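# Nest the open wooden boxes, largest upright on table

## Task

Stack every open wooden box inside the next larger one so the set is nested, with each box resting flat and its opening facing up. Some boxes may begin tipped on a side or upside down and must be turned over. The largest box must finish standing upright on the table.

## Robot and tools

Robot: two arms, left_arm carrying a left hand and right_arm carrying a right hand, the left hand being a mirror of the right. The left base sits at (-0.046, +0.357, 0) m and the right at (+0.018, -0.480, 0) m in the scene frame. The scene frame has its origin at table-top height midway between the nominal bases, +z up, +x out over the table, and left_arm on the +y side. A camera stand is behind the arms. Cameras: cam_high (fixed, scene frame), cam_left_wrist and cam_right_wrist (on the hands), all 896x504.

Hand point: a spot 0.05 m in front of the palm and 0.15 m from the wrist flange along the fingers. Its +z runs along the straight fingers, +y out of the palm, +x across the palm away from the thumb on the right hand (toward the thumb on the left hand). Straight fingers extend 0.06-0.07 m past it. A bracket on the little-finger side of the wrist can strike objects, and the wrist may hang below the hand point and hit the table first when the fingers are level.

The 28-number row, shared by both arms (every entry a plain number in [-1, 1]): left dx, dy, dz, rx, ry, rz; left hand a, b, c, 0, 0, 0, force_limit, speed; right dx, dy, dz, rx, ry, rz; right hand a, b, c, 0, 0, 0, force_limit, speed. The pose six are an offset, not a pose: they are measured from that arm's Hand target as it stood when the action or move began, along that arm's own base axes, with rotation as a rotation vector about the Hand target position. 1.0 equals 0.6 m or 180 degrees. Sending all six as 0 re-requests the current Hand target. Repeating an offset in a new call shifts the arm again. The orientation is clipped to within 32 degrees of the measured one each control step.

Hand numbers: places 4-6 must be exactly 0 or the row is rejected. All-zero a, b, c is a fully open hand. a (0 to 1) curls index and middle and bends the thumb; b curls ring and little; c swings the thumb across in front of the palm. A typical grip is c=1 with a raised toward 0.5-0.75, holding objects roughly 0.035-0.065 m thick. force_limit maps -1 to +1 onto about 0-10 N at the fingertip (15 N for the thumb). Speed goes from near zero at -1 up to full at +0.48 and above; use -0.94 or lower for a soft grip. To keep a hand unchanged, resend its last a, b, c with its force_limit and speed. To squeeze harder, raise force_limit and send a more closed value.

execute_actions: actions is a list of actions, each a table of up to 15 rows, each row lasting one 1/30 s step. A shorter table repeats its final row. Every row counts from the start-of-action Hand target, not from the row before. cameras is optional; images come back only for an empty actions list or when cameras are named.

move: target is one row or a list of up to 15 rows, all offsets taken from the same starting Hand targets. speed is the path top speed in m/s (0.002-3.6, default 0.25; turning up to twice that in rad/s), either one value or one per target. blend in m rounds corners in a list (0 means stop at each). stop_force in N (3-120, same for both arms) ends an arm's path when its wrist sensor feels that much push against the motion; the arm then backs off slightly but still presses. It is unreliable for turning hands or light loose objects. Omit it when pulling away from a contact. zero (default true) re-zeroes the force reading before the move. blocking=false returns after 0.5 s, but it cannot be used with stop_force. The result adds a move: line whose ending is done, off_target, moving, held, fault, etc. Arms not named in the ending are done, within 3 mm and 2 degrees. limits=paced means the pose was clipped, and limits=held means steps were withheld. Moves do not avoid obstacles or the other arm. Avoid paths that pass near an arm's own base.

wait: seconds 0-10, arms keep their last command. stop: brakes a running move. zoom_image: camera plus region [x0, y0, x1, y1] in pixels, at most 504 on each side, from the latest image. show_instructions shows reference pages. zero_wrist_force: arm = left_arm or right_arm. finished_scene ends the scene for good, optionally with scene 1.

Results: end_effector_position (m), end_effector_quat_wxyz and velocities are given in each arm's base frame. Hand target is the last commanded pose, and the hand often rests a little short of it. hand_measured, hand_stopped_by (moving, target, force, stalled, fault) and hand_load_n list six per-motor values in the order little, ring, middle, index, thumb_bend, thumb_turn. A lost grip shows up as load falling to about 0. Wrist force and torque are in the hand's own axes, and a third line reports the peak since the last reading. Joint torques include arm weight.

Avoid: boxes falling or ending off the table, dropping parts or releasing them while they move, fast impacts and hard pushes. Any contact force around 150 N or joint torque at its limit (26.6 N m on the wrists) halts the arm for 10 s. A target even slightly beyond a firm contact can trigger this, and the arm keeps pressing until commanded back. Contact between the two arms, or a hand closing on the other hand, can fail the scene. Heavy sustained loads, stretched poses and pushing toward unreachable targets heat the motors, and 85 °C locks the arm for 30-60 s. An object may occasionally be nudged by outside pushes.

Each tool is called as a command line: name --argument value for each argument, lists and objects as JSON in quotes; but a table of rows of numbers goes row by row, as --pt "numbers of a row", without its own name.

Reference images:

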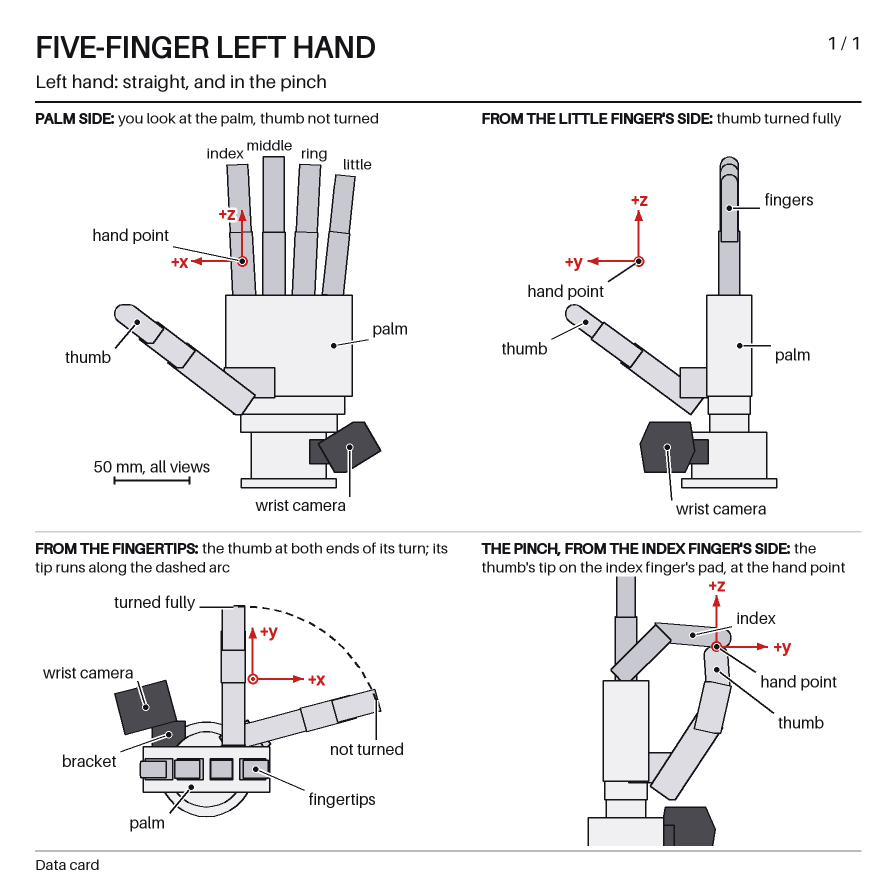

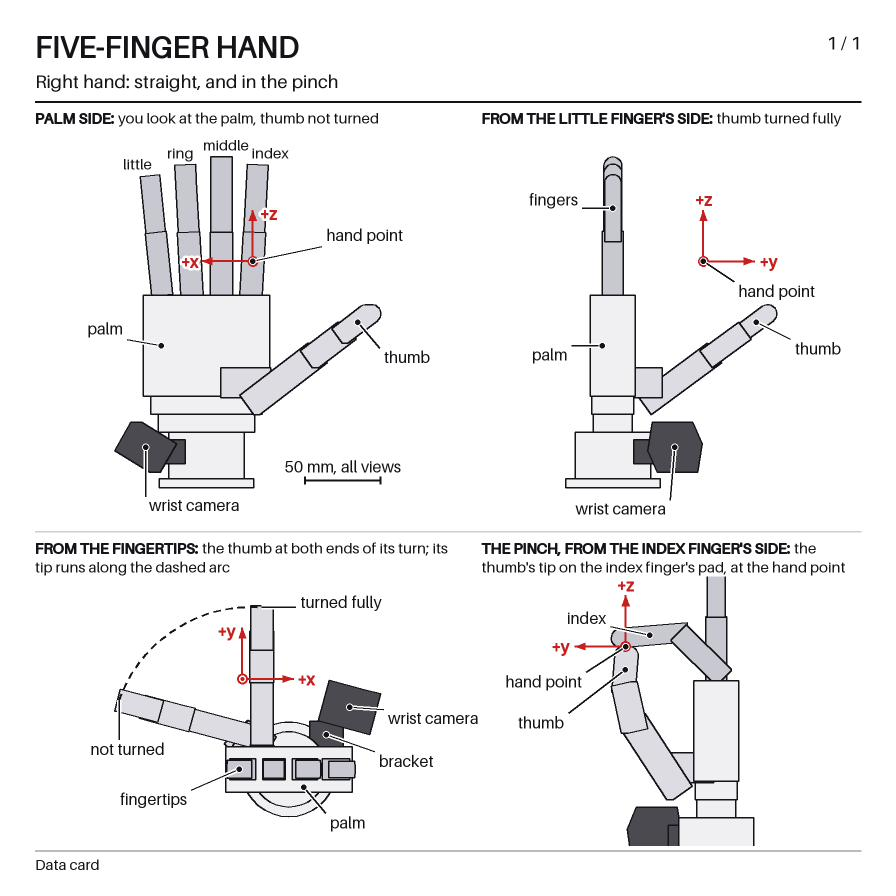

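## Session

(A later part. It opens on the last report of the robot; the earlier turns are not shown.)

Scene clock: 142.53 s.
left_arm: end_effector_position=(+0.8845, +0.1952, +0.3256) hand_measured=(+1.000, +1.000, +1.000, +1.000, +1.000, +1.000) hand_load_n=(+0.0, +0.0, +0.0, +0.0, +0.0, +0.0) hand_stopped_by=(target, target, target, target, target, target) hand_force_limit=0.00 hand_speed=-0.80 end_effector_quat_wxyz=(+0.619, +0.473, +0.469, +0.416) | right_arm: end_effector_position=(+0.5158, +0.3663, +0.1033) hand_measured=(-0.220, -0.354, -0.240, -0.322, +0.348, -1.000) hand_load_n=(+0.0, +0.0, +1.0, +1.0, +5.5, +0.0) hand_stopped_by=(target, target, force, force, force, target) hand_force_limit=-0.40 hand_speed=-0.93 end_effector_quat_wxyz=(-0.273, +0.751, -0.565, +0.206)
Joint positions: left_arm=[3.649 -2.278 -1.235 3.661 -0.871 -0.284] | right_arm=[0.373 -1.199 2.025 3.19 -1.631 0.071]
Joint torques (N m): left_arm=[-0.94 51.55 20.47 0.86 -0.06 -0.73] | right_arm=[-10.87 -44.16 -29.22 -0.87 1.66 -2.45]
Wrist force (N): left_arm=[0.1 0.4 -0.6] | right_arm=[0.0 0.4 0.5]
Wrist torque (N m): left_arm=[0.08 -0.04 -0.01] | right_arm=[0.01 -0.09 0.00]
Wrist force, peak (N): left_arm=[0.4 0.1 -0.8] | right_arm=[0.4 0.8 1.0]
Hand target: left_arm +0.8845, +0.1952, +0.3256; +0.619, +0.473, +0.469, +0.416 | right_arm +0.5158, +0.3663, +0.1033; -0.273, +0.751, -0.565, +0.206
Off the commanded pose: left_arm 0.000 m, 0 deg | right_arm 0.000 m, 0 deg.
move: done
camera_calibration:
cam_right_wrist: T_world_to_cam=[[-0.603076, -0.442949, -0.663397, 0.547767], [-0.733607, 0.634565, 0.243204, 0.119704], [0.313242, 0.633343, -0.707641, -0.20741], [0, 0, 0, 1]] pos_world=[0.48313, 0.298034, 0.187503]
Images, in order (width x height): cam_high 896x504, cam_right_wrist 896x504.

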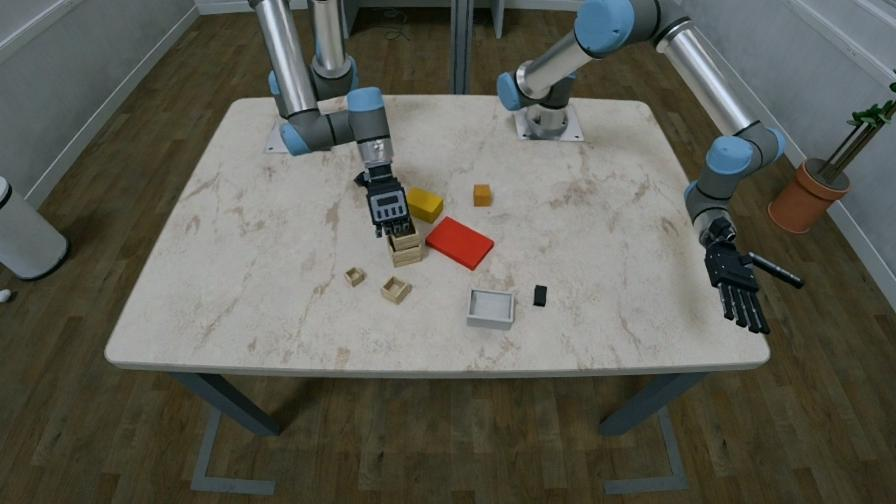

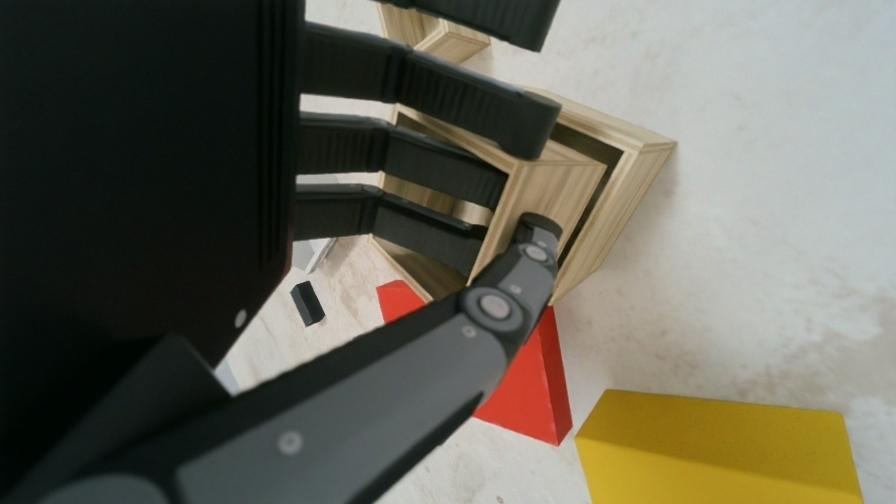

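zoom_image --camera "cam_high" --region '[385, 205, 430, 250]'

zoom_image --camera "cam_high" --region '[383, 235, 428, 270]'

Scaled by 11.200 from the camera's 896x504 image, which has a finer 1280x720 frame.

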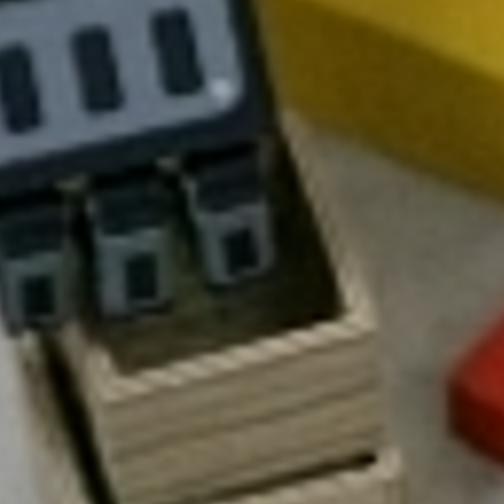

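Scaled by 11.200 from the camera's 896x504 image, which has a finer 1280x720 frame.

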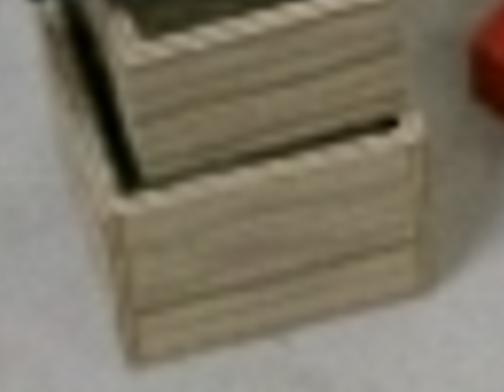

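move --pt "0 0 0 0 0 0 0 0 0 0 0 0 0 -0.8 0.0007 -0.0024 0 0 0 0 0.8 0.65 1 0 0 0 -0.4 -0.93" --pt "0 0 0 0 0 0 0 0 0 0 0 0 0 -0.8 0.0007 -0.0024 -0.02 0 0 0 0.8 0.65 1 0 0 0 -0.4 -0.93" --speed 0.02 --stop_force 3 --cameras '["cam_high","cam_right_wrist"]'

zoom_image --camera "cam_right_wrist" --region '[480, 90, 690, 310]'

zoom_image --camera "cam_high" --region '[370, 215, 430, 275]'

Scene clock: 171.53 s.
left_arm: end_effector_position=(+0.8845, +0.1952, +0.3256) hand_measured=(+1.000, +1.000, +1.000, +1.000, +1.000, +1.000) hand_load_n=(+0.0, +0.0, +0.0, +0.0, +0.0, +0.0) hand_stopped_by=(target, target, target, target, target, target) hand_force_limit=0.00 hand_speed=-0.80 end_effector_quat_wxyz=(+0.619, +0.473, +0.469, +0.416) | right_arm: end_effector_position=(+0.5162, +0.3648, +0.0913) hand_measured=(-0.220, -0.354, -0.240, -0.322, +0.348, -1.000) hand_load_n=(+0.0, +0.5, +4.5, +0.5, +7.5, +0.5) hand_stopped_by=(target, target, force, force, force, target) hand_force_limit=-0.40 hand_speed=-0.93 end_effector_quat_wxyz=(-0.273, +0.751, -0.565, +0.206)
Joint positions: left_arm=[3.649 -2.278 -1.235 3.661 -0.871 -0.284] | right_arm=[0.37 -1.176 2.035 3.158 -1.629 0.069]
Joint torques (N m): left_arm=[-0.57 50.41 20.68 0.87 0.01 -0.64] | right_arm=[9.75 -43.39 -29.48 -0.51 -2.39 2.17]
Wrist force (N): left_arm=[0.2 0.2 -0.6] | right_arm=[0.8 -0.9 -0.2]
Wrist torque (N m): left_arm=[0.07 -0.05 0.01] | right_arm=[-0.05 -0.20 0.21]
Wrist force, peak (N): left_arm=[0.1 0.2 -0.9] | right_arm=[0.8 -0.9 -1.1]
Hand target: left_arm +0.8845, +0.1952, +0.3256; +0.619, +0.473, +0.469, +0.416 | right_arm +0.5162, +0.3648, +0.0913; -0.273, +0.751, -0.565, +0.206
Off the commanded pose: left_arm 0.000 m, 0 deg | right_arm 0.000 m, 0 deg.
move: done
camera_calibration:
cam_right_wrist: T_world_to_cam=[[-0.603076, -0.442949, -0.663397, 0.539427], [-0.733607, 0.634565, 0.243204, 0.123805], [0.313242, 0.633343, -0.707641, -0.21514], [0, 0, 0, 1]] pos_world=[0.48353, 0.296634, 0.175503]
Images, in order (width x height): cam_high 896x504, cam_right_wrist 896x504.

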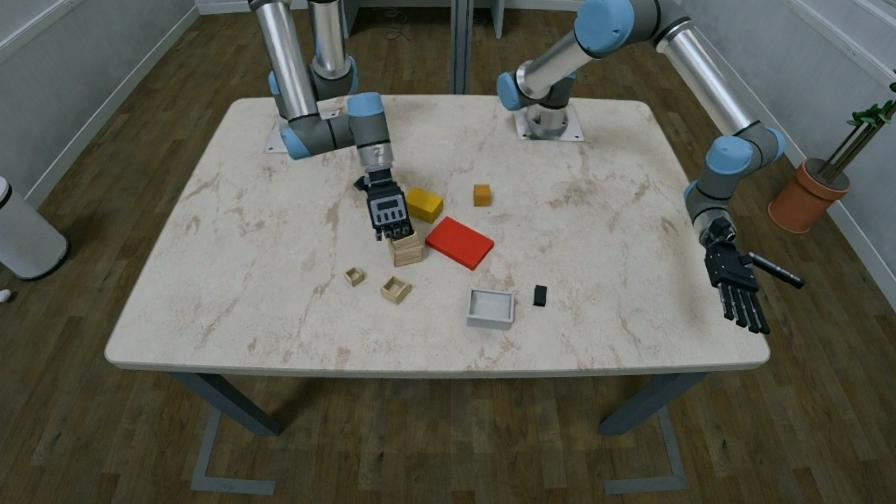

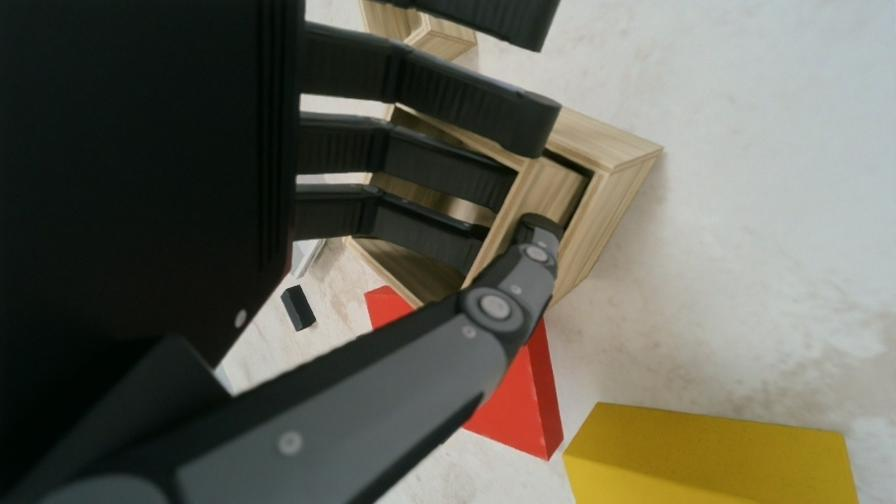

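Scaled by 2.291 from the camera's 896x504 image, which has a finer 1280x720 frame.

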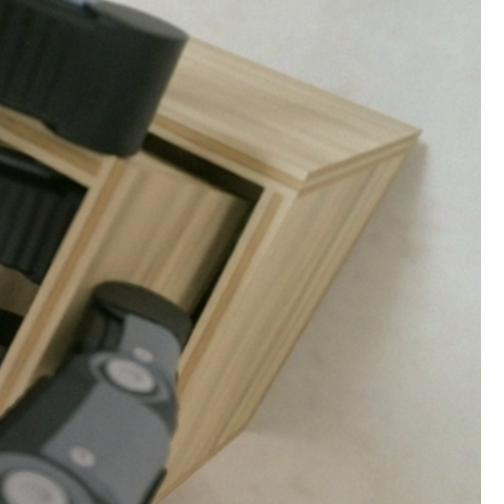

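Scaled by 8.400 from the camera's 896x504 image, which has a finer 1280x720 frame.

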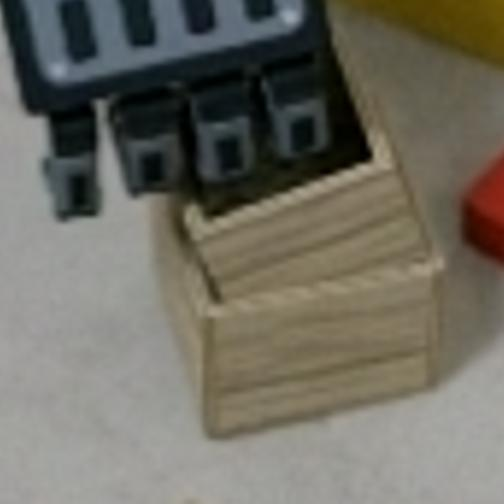

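move --target '[0,0,0,0,0,0, 0,0,0,0,0,0, 0,-0.8, 0.0012,-0.004,0.03,0,0,0, 0.8,0.65,1,0,0,0, -0.4,-0.93]' --speed 0.08 --cameras '["cam_high","cam_right_wrist"]'

zoom_image --camera "cam_right_wrist" --region '[350, 90, 690, 310]'

zoom_image --camera "cam_high" --region '[370, 210, 430, 270]'

Scene clock: 173.80 s.
left_arm: end_effector_position=(+0.8845, +0.1952, +0.3256) hand_measured=(+1.000, +1.000, +1.000, +1.000, +1.000, +1.000) hand_load_n=(+0.0, +0.0, +0.0, +0.0, +0.0, +0.0) hand_stopped_by=(target, target, target, target, target, target) hand_force_limit=0.00 hand_speed=-0.80 end_effector_quat_wxyz=(+0.619, +0.473, +0.469, +0.416) | right_arm: end_effector_position=(+0.5170, +0.3624, +0.1095) hand_measured=(-0.220, -0.354, -0.240, -0.322, +0.348, -1.000) hand_load_n=(+0.0, +0.0, +1.0, +4.0, +2.5, -0.5) hand_stopped_by=(target, target, force, force, force, target) hand_force_limit=-0.40 hand_speed=-0.93 end_effector_quat_wxyz=(-0.273, +0.751, -0.565, +0.206)
Joint positions: left_arm=[3.649 -2.278 -1.235 3.661 -0.871 -0.284] | right_arm=[0.365 -1.213 2.025 3.204 -1.626 0.065]
Joint torques (N m): left_arm=[-1.02 51.05 21.47 0.62 -0.18 -0.81] | right_arm=[-2.41 -27.73 -11.52 -5.05 1.05 -0.81]
Wrist force (N): left_arm=[0.2 0.2 -0.8] | right_arm=[0.4 0.7 0.5]
Wrist torque (N m): left_arm=[0.08 -0.07 0.01] | right_arm=[0.03 -0.13 0.19]
Wrist force, peak (N): left_arm=[0.3 0.2 -0.8] | right_arm=[0.9 -1.0 -0.5]
Hand target: left_arm +0.8845, +0.1952, +0.3256; +0.619, +0.473, +0.469, +0.416 | right_arm +0.5169, +0.3624, +0.1093; -0.273, +0.751, -0.565, +0.206
Off the commanded pose: left_arm 0.000 m, 0 deg | right_arm 0.000 m, 0 deg.
move: done
camera_calibration:
cam_right_wrist: T_world_to_cam=[[-0.602878, -0.44291, -0.663603, 0.550853], [-0.733692, 0.634526, 0.24305, 0.121571], [0.313424, 0.63341, -0.707501, -0.201127], [0, 0, 0, 1]] pos_world=[0.484331, 0.294234, 0.193703]
Images, in order (width x height): cam_high 896x504, cam_right_wrist 896x504.

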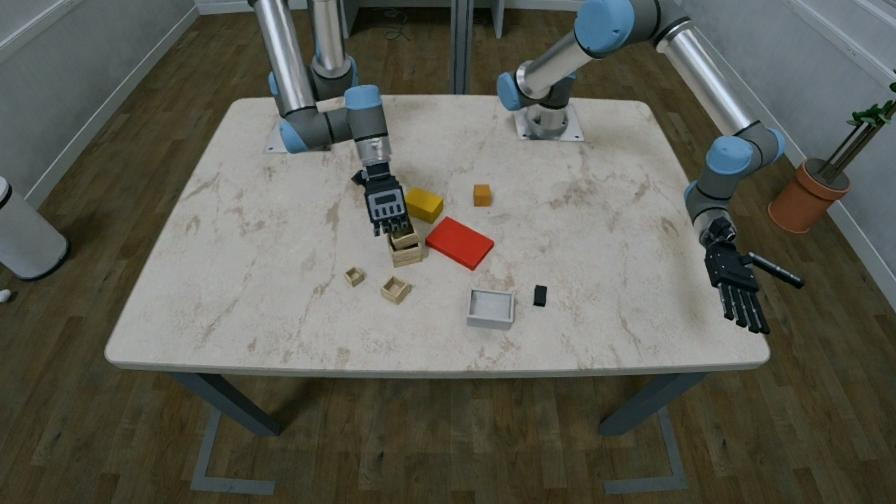

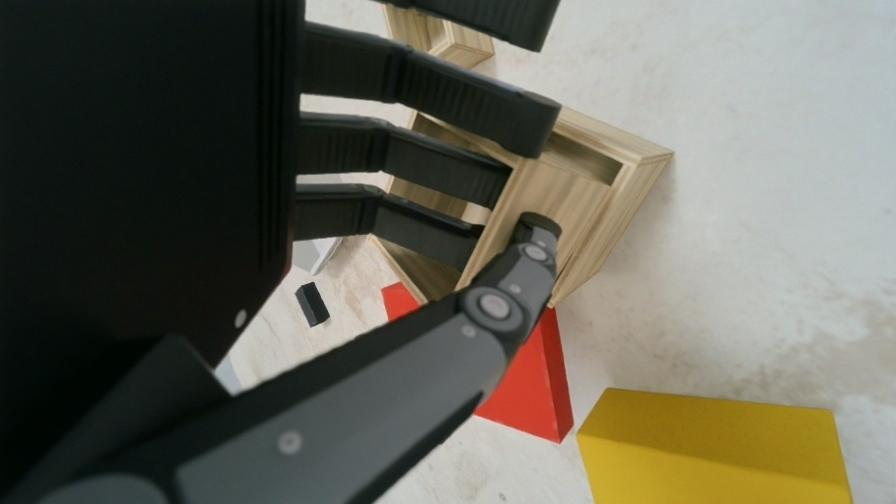

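Scaled by 1.482 from the camera's 896x504 image, which has a finer 1280x720 frame.

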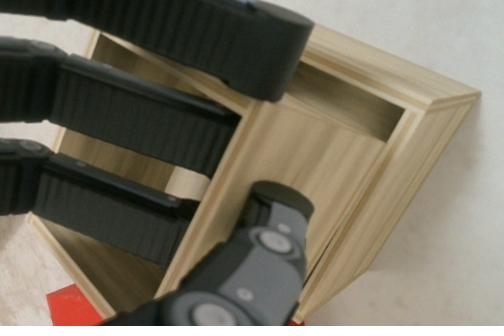

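Scaled by 8.400 from the camera's 896x504 image, which has a finer 1280x720 frame.

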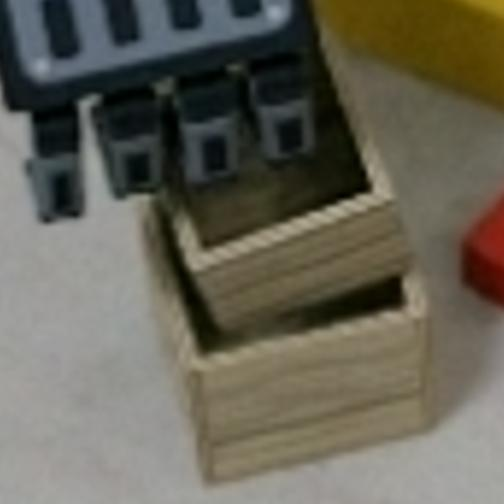

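move --pt "0 0 0 0 0 0 0 0 0 0 0 0 0 -0.8 0 0 0.0667 0 0 0 0.8 0.65 1 0 0 0 -0.4 -0.93" --pt "0 0 0 0 0 0 0 0 0 0 0 0 0 -0.8 -0.145 -0.254 0.0667 -0.0374 -0.0107 0 0.8 0.65 1 0 0 0 -0.4 -0.93" --pt "0 0 0 0 0 0 0 0 0 0 0 0 0 -0.8 -0.145 -0.254 -0.0833 -0.0374 -0.0107 0 0.8 0.65 1 0 0 0 -0.4 -0.93" --speed 0.15 --blend '[0.02,0.02,0]' --cameras '["cam_high","cam_right_wrist"]'

zoom_image --camera "cam_high" --region '[330, 180, 450, 280]'

Scene clock: 181.70 s.
left_arm: end_effector_position=(+0.8845, +0.1952, +0.3256) hand_measured=(+1.000, +1.000, +1.000, +1.000, +1.000, +1.000) hand_load_n=(+0.0, +0.0, +0.0, +0.0, +0.0, +0.0) hand_stopped_by=(target, target, target, target, target, target) hand_force_limit=0.00 hand_speed=-0.80 end_effector_quat_wxyz=(+0.619, +0.473, +0.469, +0.416) | right_arm: end_effector_position=(+0.4298, +0.2100, +0.0593) hand_measured=(-0.220, -0.354, -0.240, -0.322, +0.348, -1.000) hand_load_n=(+0.0, +0.0, +1.0, +4.0, +2.5, +0.0) hand_stopped_by=(target, target, force, force, force, target) hand_force_limit=-0.40 hand_speed=-0.93 end_effector_quat_wxyz=(-0.238, +0.762, -0.548, +0.251)
Joint positions: left_arm=[3.649 -2.278 -1.235 3.661 -0.871 -0.284] | right_arm=[0.129 -1.359 2.467 2.898 -1.567 -0.194]
Joint torques (N m): left_arm=[0.64 50.89 20.49 0.69 -0.08 -0.88] | right_arm=[7.9 -13.51 -25.75 -5.07 -1.98 1.71]
Wrist force (N): left_arm=[0.2 0.0 -0.5] | right_arm=[0.0 0.8 1.1]
Wrist torque (N m): left_arm=[0.03 -0.04 0.01] | right_arm=[0.01 -0.07 0.03]
Wrist force, peak (N): left_arm=[0.3 0.1 -0.9] | right_arm=[0.4 1.8 1.9]
Hand target: left_arm +0.8845, +0.1952, +0.3256; +0.619, +0.473, +0.469, +0.416 | right_arm +0.4299, +0.2100, +0.0593; -0.238, +0.762, -0.548, +0.251
Off the commanded pose: left_arm 0.000 m, 0 deg | right_arm 0.000 m, 0 deg.
move: done
camera_calibration:
cam_right_wrist: T_world_to_cam=[[-0.581477, -0.518866, -0.626628, 0.40205], [-0.740087, 0.657229, 0.142556, 0.17046], [0.337871, 0.546652, -0.766169, -0.101595], [0, 0, 0, 1]] pos_world=[0.394264, 0.152116, 0.149797]
Images, in order (width x height): cam_high 896x504, cam_right_wrist 896x504.

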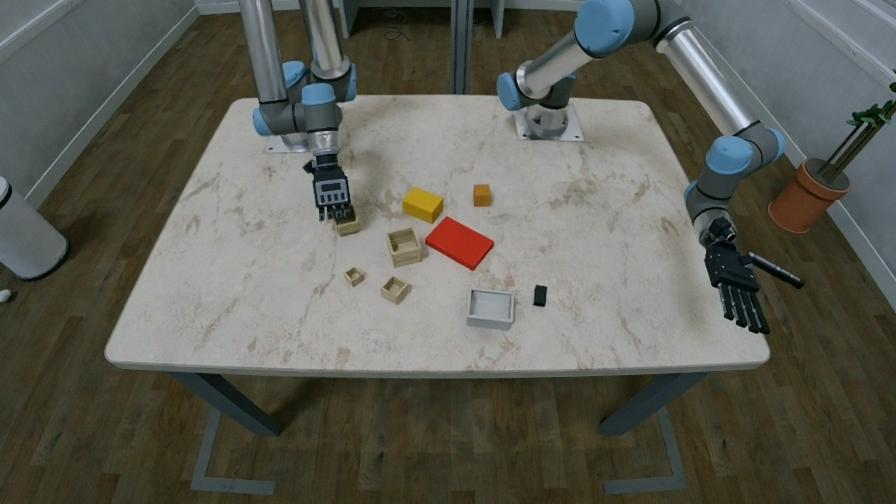

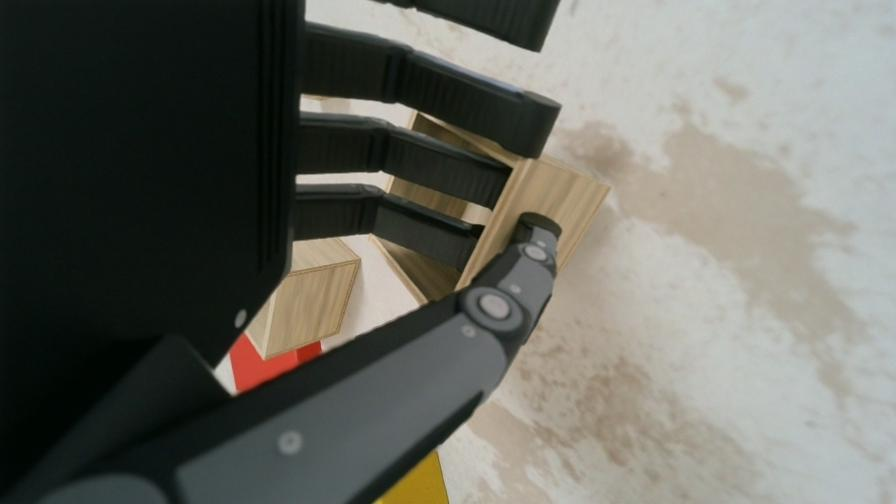

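Scaled by 4.200 from the camera's 896x504 image, which has a finer 1280x720 frame.

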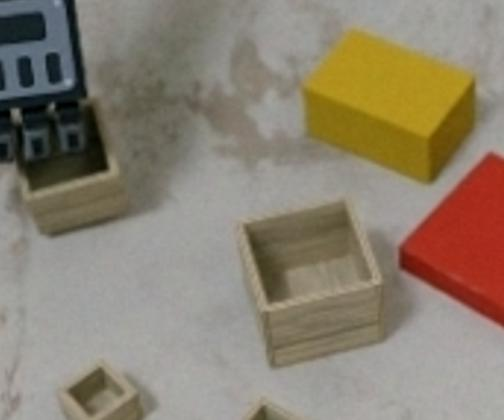

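Now lower to contact and release.

move --target '[0,0,0,0,0,0, 0,0,0,0,0,0, 0,-0.8, 0,0,-0.035,0,0,0, 0.8,0.65,1,0,0,0, -0.4,-0.93]' --speed 0.025 --stop_force 3 --cameras '["cam_high","cam_right_wrist"]'

zoom_image --camera "cam_high" --region '[330, 180, 450, 280]'

Scene clock: 184.77 s.
left_arm: end_effector_position=(+0.8845, +0.1952, +0.3256) hand_measured=(+1.000, +1.000, +1.000, +1.000, +1.000, +1.000) hand_load_n=(+0.0, +0.0, +0.0, +0.0, +0.0, +0.0) hand_stopped_by=(target, target, target, target, target, target) hand_force_limit=0.00 hand_speed=-0.80 end_effector_quat_wxyz=(+0.619, +0.473, +0.469, +0.416) | right_arm: end_effector_position=(+0.4299, +0.2100, +0.0404) hand_measured=(-0.220, -0.354, -0.240, -0.322, +0.348, -1.000) hand_load_n=(+0.0, +0.0, +3.0, +2.0, +7.0, +1.5) hand_stopped_by=(target, target, force, force, force, target) hand_force_limit=-0.40 hand_speed=-0.93 end_effector_quat_wxyz=(-0.238, +0.762, -0.548, +0.251)
Joint positions: left_arm=[3.649 -2.278 -1.235 3.661 -0.871 -0.284] | right_arm=[0.129 -1.294 2.477 2.823 -1.567 -0.194]
Joint torques (N m): left_arm=[-1.26 50.08 22.22 0.71 -0.16 -0.77] | right_arm=[-7.9 -14.47 -24.22 -5.25 -0.37 -1.95]
Wrist force (N): left_arm=[0.0 0.3 -0.7] | right_arm=[0.4 0.5 0.6]
Wrist torque (N m): left_arm=[0.08 -0.02 -0.01] | right_arm=[0.01 -0.12 0.03]
Wrist force, peak (N): left_arm=[0.3 0.2 -0.9] | right_arm=[-0.4 -2.7 -2.7]
Hand target: left_arm +0.8845, +0.1952, +0.3256; +0.619, +0.473, +0.469, +0.416 | right_arm +0.4299, +0.2100, +0.0404; -0.238, +0.762, -0.548, +0.251 (not the last commanded pose)
Off the commanded pose: left_arm 0.000 m, 0 deg | right_arm 0.002 m, 0 deg.
move: contact (right_arm)
camera_calibration:
cam_right_wrist: T_world_to_cam=[[-0.58139, -0.518841, -0.626729, 0.390183], [-0.740103, 0.657229, 0.142472, 0.173171], [0.337984, 0.546676, -0.766102, -0.116133], [0, 0, 0, 1]] pos_world=[0.394264, 0.152116, 0.130897]
Images, in order (width x height): cam_high 896x504, cam_right_wrist 896x504.

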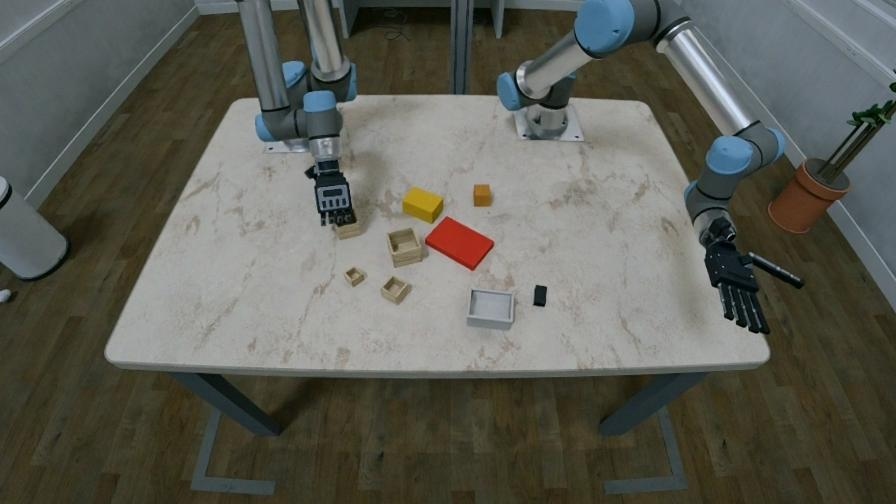

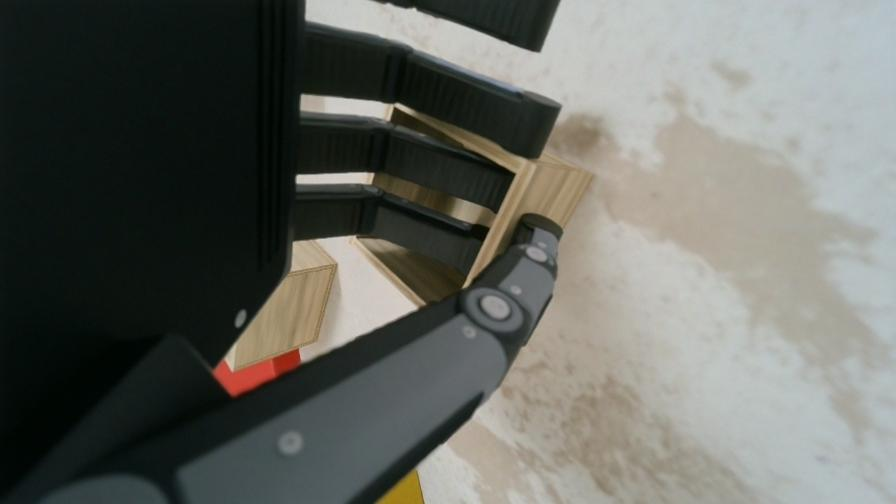

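Scaled by 4.200 from the camera's 896x504 image, which has a finer 1280x720 frame.

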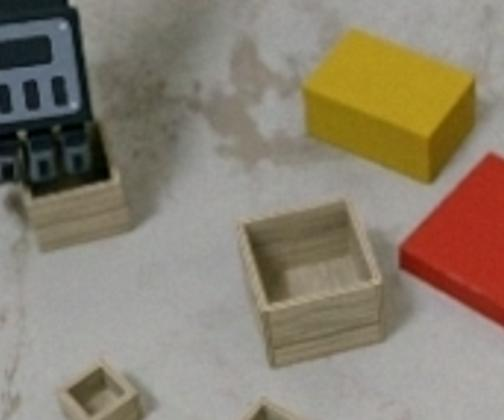

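move --pt "0 0 0 0 0 0 0 0 0 0 0 0 0 -0.8 0 0 0 0 0 0 0.48 0.65 1 0 0 0 -0.4 -0.8" --pt "0 0 0 0 0 0 0 0 0 0 0 0 0 -0.8 0 0 0.15 0 0 0 0.48 0.65 1 0 0 0 -0.4 -0.8" --pt "0 0 0 0 0 0 0 0 0 0 0 0 0 -0.8 0.2773 0.0663 0.133 0.0878 -0.0798 0.1456 0.25 0.65 1 0 0 0 -0.4 -0.2" --speed '[0.1,0.15,0.25]' --blend '[0,0.03,0]' --cameras '["cam_high","cam_right_wrist"]'

zoom_image --camera "cam_high" --region '[320, 180, 440, 310]'

zoom_image --camera "cam_right_wrist" --region '[290, 80, 690, 400]'

Scene clock: 195.33 s.
left_arm: end_effector_position=(+0.8845, +0.1952, +0.3256) hand_measured=(+1.000, +1.000, +1.000, +1.000, +1.000, +1.000) hand_load_n=(+0.0, +0.0, +0.0, +0.0, +0.0, +0.0) hand_stopped_by=(target, target, target, target, target, target) hand_force_limit=0.00 hand_speed=-0.80 end_effector_quat_wxyz=(+0.619, +0.473, +0.469, +0.416) | right_arm: end_effector_position=(+0.5962, +0.2498, +0.1202) hand_measured=(-0.274, -0.272, +0.488, +0.630, +0.658, -1.000) hand_load_n=(+0.0, +0.0, +0.0, -0.5, +0.0, +0.0) hand_stopped_by=(target, target, target, target, target, target) hand_force_limit=-0.40 hand_speed=-0.20 end_effector_quat_wxyz=(-0.455, +0.789, -0.357, +0.206)
Joint positions: left_arm=[3.649 -2.278 -1.235 3.661 -0.871 -0.284] | right_arm=[-0.063 -1.118 2.093 2.85 -0.913 -0.462]
Joint torques (N m): left_arm=[-0.13 50.81 20.93 0.59 -0.28 -0.6] | right_arm=[9.14 -25.75 -27.4 -1.42 2.26 -0.69]
Wrist force (N): left_arm=[0.0 0.1 -0.6] | right_arm=[0.6 0.3 1.0]
Wrist torque (N m): left_arm=[0.04 -0.02 0.00] | right_arm=[-0.07 -0.17 0.05]
Wrist force, peak (N): left_arm=[0.0 0.3 -1.0] | right_arm=[0.1 1.7 2.1]
Hand target: left_arm +0.8845, +0.1952, +0.3256; +0.619, +0.473, +0.469, +0.416 | right_arm +0.5963, +0.2498, +0.1202; -0.455, +0.789, -0.357, +0.206
Off the commanded pose: left_arm 0.000 m, 0 deg | right_arm 0.000 m, 0 deg.
move: done
camera_calibration:
cam_right_wrist: T_world_to_cam=[[-0.15367, -0.480241, -0.86357, 0.321353], [-0.972811, 0.226782, 0.046993, 0.516543], [0.173274, 0.847312, -0.502034, -0.141644], [0, 0, 0, 1]] pos_world=[0.576424, 0.157201, 0.182127]
Images, in order (width x height): cam_high 896x504, cam_right_wrist 896x504.

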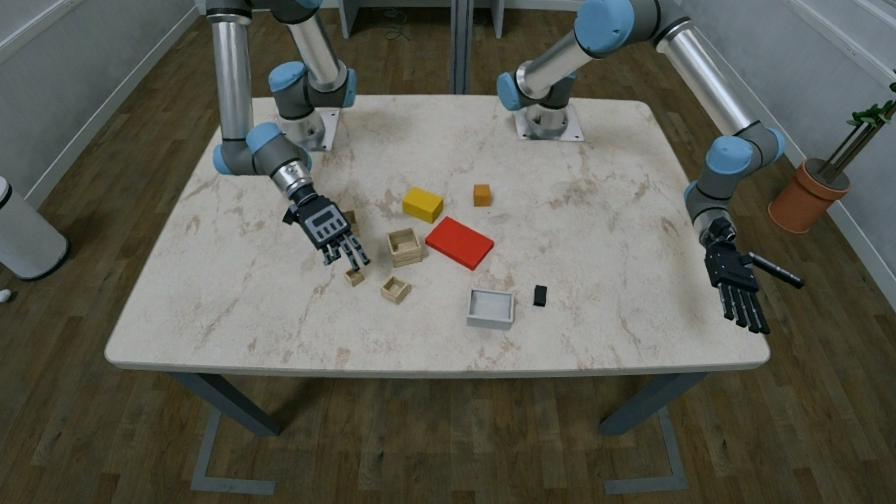

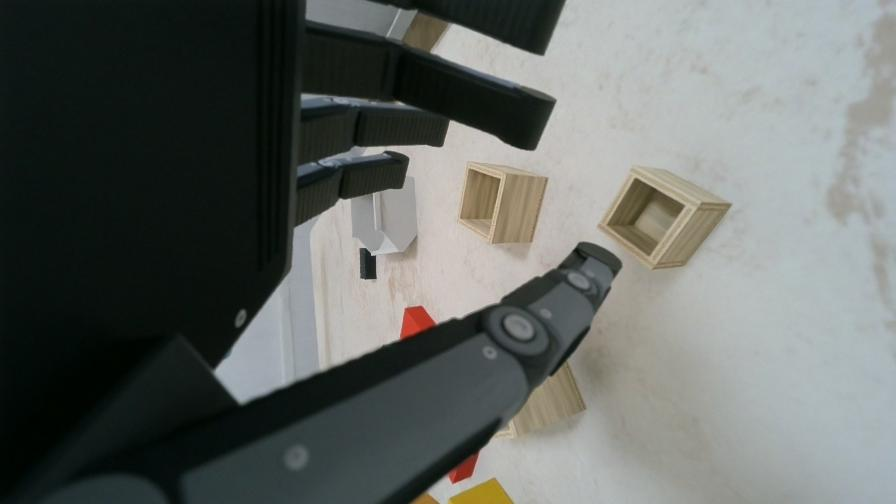

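Scaled by 3.877 from the camera's 896x504 image, which has a finer 1280x720 frame.

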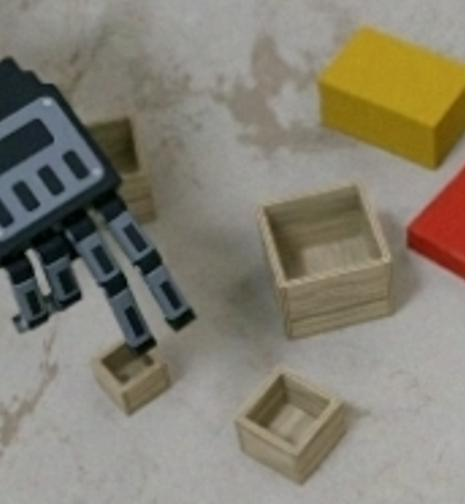

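Scaled by 1.260 from the camera's 896x504 image, which has a finer 1280x720 frame.

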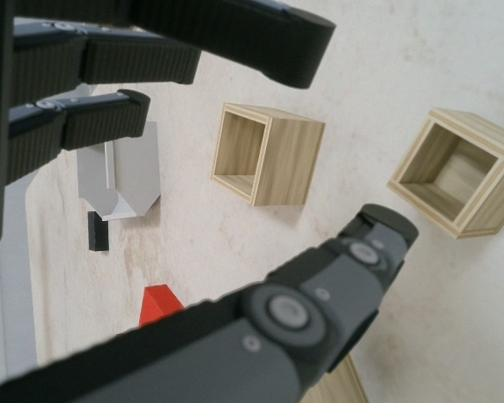

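zoom_image --camera "cam_right_wrist" --region '[580, 150, 750, 290]'

zoom_image --camera "cam_right_wrist" --region '[440, 140, 570, 260]'

Scaled by 2.965 from the camera's 896x504 image, which has a finer 1280x720 frame.

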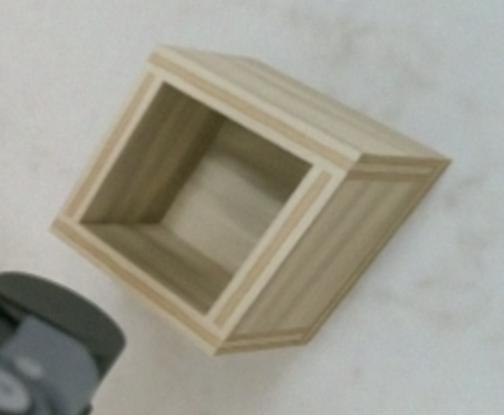

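Scaled by 3.877 from the camera's 896x504 image, which has a finer 1280x720 frame.

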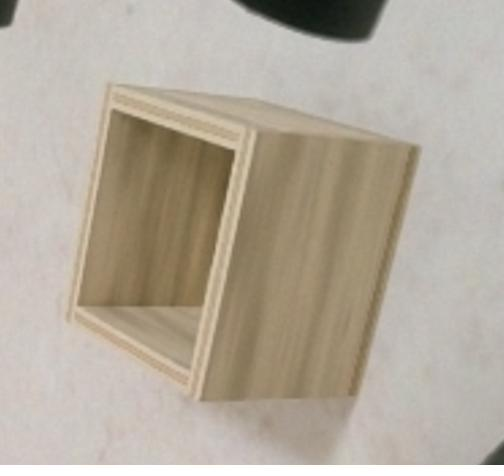

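move --pt "0 0 0 0 0 0 0 0 0 0 0 0 0 -0.8 0.0002 0.0047 -0.1 0 0 0 0.35 0.65 1 0 0 0 -0.4 -0.5" --pt "0 0 0 0 0 0 0 0 0 0 0 0 0 -0.8 0.0002 0.0047 -0.1492 0 0 0 0.35 0.65 1 0 0 0 -0.4 -0.5" --speed 0.12 --cameras '["cam_high","cam_right_wrist"]'

zoom_image --camera "cam_right_wrist" --region '[390, 80, 690, 330]'

zoom_image --camera "cam_high" --region '[320, 220, 420, 310]'

Scene clock: 205.00 s.
left_arm: end_effector_position=(+0.8845, +0.1952, +0.3256) hand_measured=(+1.000, +1.000, +1.000, +1.000, +1.000, +1.000) hand_load_n=(+0.0, +0.0, +0.0, -0.5, +0.0, +0.0) hand_stopped_by=(target, target, target, target, target, target) hand_force_limit=0.00 hand_speed=-0.80 end_effector_quat_wxyz=(+0.619, +0.473, +0.469, +0.416) | right_arm: end_effector_position=(+0.5965, +0.2526, +0.0308) hand_measured=(-0.264, -0.288, +0.288, +0.430, +0.582, -1.000) hand_load_n=(+0.0, +0.0, +0.0, +0.0, +0.0, +0.0) hand_stopped_by=(target, target, target, target, target, target) hand_force_limit=-0.40 hand_speed=-0.50 end_effector_quat_wxyz=(-0.455, +0.789, -0.357, +0.206)
Joint positions: left_arm=[3.649 -2.278 -1.235 3.661 -0.871 -0.284] | right_arm=[-0.057 -0.901 2.098 2.625 -0.918 -0.458]
Joint torques (N m): left_arm=[-0.46 50.93 21.14 0.46 -0.21 -0.98] | right_arm=[-8.22 -32.22 -1.9 -3.19 2.32 2.36]
Wrist force (N): left_arm=[0.3 0.0 -0.7] | right_arm=[0.4 -0.1 0.8]
Wrist torque (N m): left_arm=[0.03 -0.06 0.01] | right_arm=[-0.11 -0.15 0.06]
Wrist force, peak (N): left_arm=[0.3 0.5 -0.9] | right_arm=[0.4 1.4 1.5]
Hand target: left_arm +0.8845, +0.1952, +0.3256; +0.619, +0.473, +0.469, +0.416 | right_arm +0.5964, +0.2526, +0.0307; -0.455, +0.789, -0.357, +0.206
Off the commanded pose: left_arm 0.000 m, 0 deg | right_arm 0.000 m, 0 deg.
move: done
camera_calibration:
cam_right_wrist: T_world_to_cam=[[-0.153424, -0.480327, -0.863567, 0.245397], [-0.972831, 0.226757, 0.0467103, 0.520345], [0.173384, 0.84727, -0.502067, -0.188986], [0, 0, 0, 1]] pos_world=[0.576624, 0.160001, 0.092727]
Images, in order (width x height): cam_high 896x504, cam_right_wrist 896x504.

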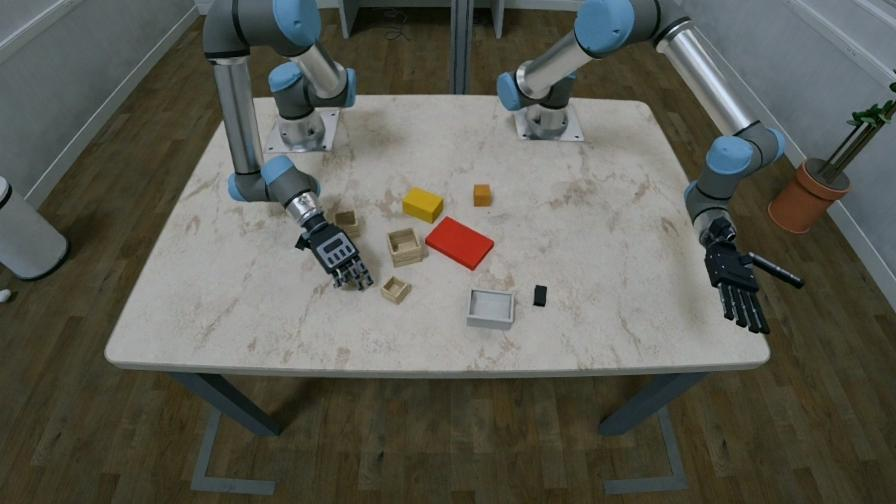

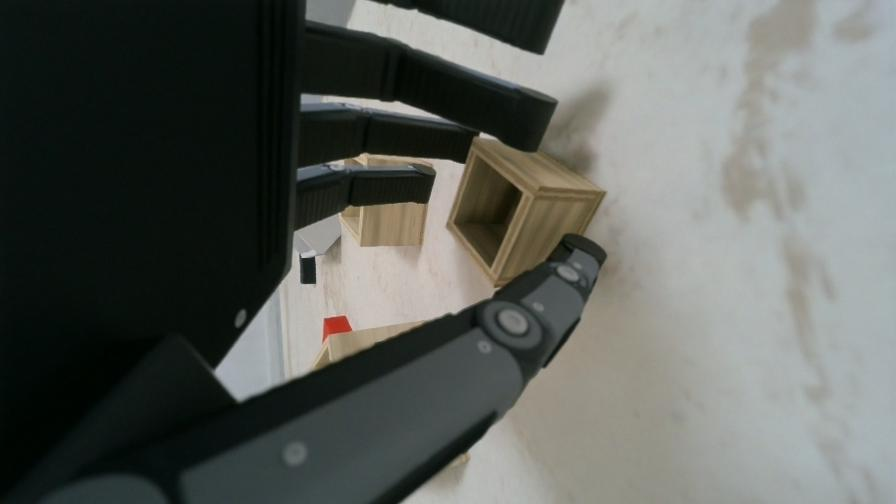

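Scaled by 1.680 from the camera's 896x504 image, which has a finer 1280x720 frame.

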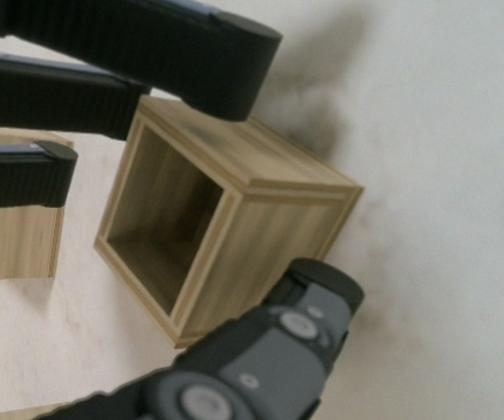

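Scaled by 5.040 from the camera's 896x504 image, which has a finer 1280x720 frame.

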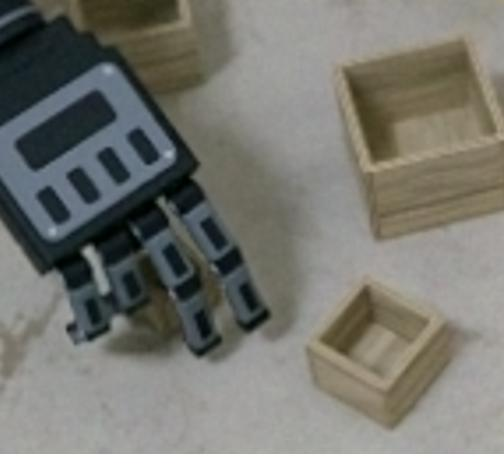

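move --target '[0,0,0,0,0,0, 0,0,0,0,0,0, 0,-0.8, 0,0,0,0,0,0, 0.8,0.65,1,0,0,0, -0.4,-0.93]' --cameras '["cam_high","cam_right_wrist"]'

zoom_image --camera "cam_right_wrist" --region '[390, 80, 690, 330]'

Scene clock: 208.43 s.
left_arm: end_effector_position=(+0.8845, +0.1952, +0.3256) hand_measured=(+1.000, +1.000, +1.000, +1.000, +1.000, +1.000) hand_load_n=(+0.0, +0.0, +0.0, +0.0, +0.0, +0.0) hand_stopped_by=(target, target, target, target, target, target) hand_force_limit=0.00 hand_speed=-0.80 end_effector_quat_wxyz=(+0.619, +0.473, +0.469, +0.416) | right_arm: end_effector_position=(+0.5964, +0.2526, +0.0307) hand_measured=(-0.220, -0.354, +0.066, +0.050, +0.460, -1.000) hand_load_n=(+0.0, +0.0, +3.0, +4.5, +7.5, -1.0) hand_stopped_by=(target, target, force, force, force, target) hand_force_limit=-0.40 hand_speed=-0.93 end_effector_quat_wxyz=(-0.455, +0.789, -0.357, +0.206)
Joint positions: left_arm=[3.649 -2.278 -1.235 3.661 -0.871 -0.284] | right_arm=[-0.057 -0.901 2.098 2.625 -0.918 -0.458]
Joint torques (N m): left_arm=[-0.47 50.93 21.24 0.67 -0.19 -0.76] | right_arm=[-11.12 -30.89 2.29 -4.49 2.42 2.1]
Wrist force (N): left_arm=[0.1 0.1 -0.7] | right_arm=[0.4 0.3 1.1]
Wrist torque (N m): left_arm=[0.05 -0.05 0.00] | right_arm=[-0.07 -0.15 0.07]
Wrist force, peak (N): left_arm=[0.2 0.4 -1.0] | right_arm=[0.9 0.0 1.1]
Hand target: left_arm +0.8845, +0.1952, +0.3256; +0.619, +0.473, +0.469, +0.416 | right_arm +0.5964, +0.2526, +0.0307; -0.455, +0.789, -0.357, +0.206
Off the commanded pose: left_arm 0.000 m, 0 deg | right_arm 0.000 m, 0 deg.
move: done
camera_calibration:
cam_right_wrist: T_world_to_cam=[[-0.153591, -0.480289, -0.863558, 0.2454], [-0.972804, 0.226841, 0.046858, 0.520307], [0.173385, 0.84727, -0.502068, -0.189037], [0, 0, 0, 1]] pos_world=[0.576624, 0.160001, 0.092627]
Images, in order (width x height): cam_high 896x504, cam_right_wrist 896x504.

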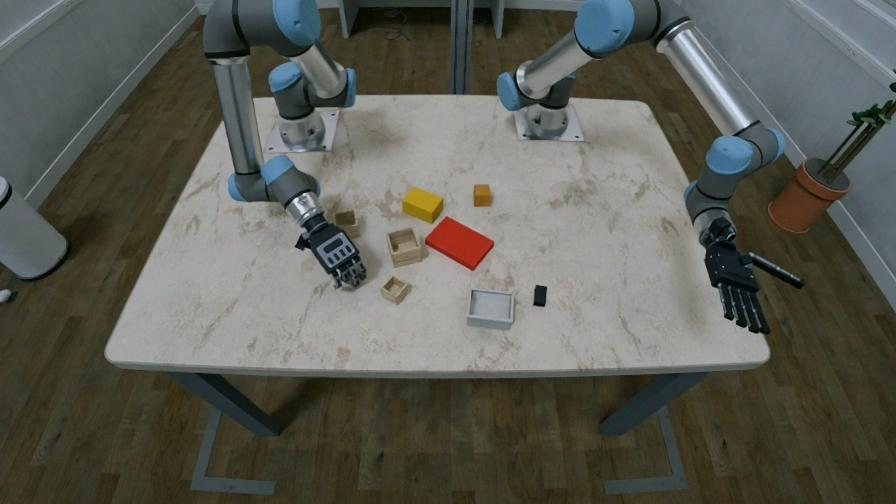

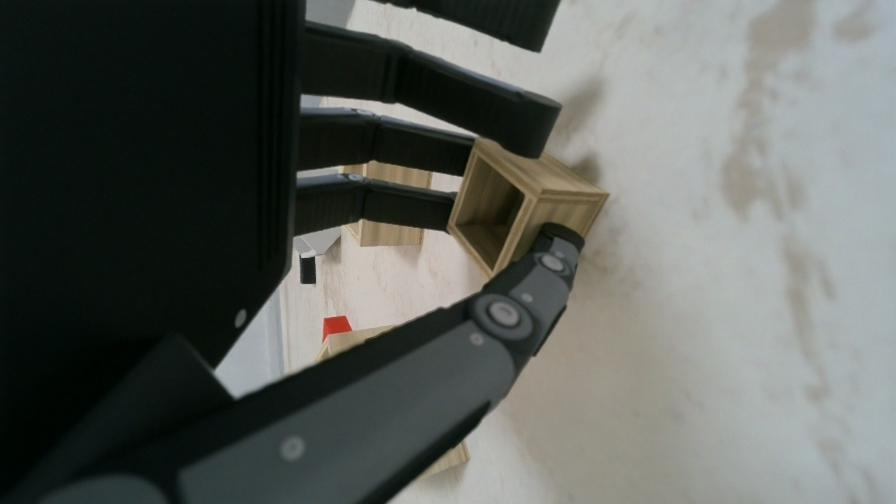

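Scaled by 1.680 from the camera's 896x504 image, which has a finer 1280x720 frame.

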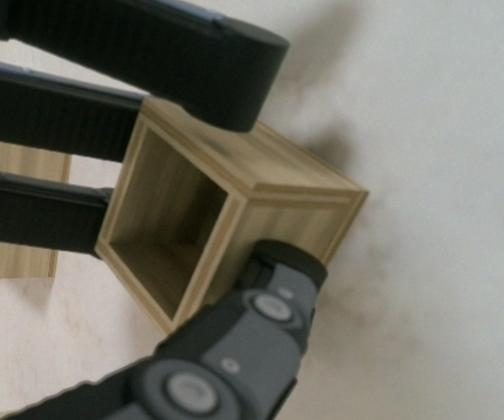

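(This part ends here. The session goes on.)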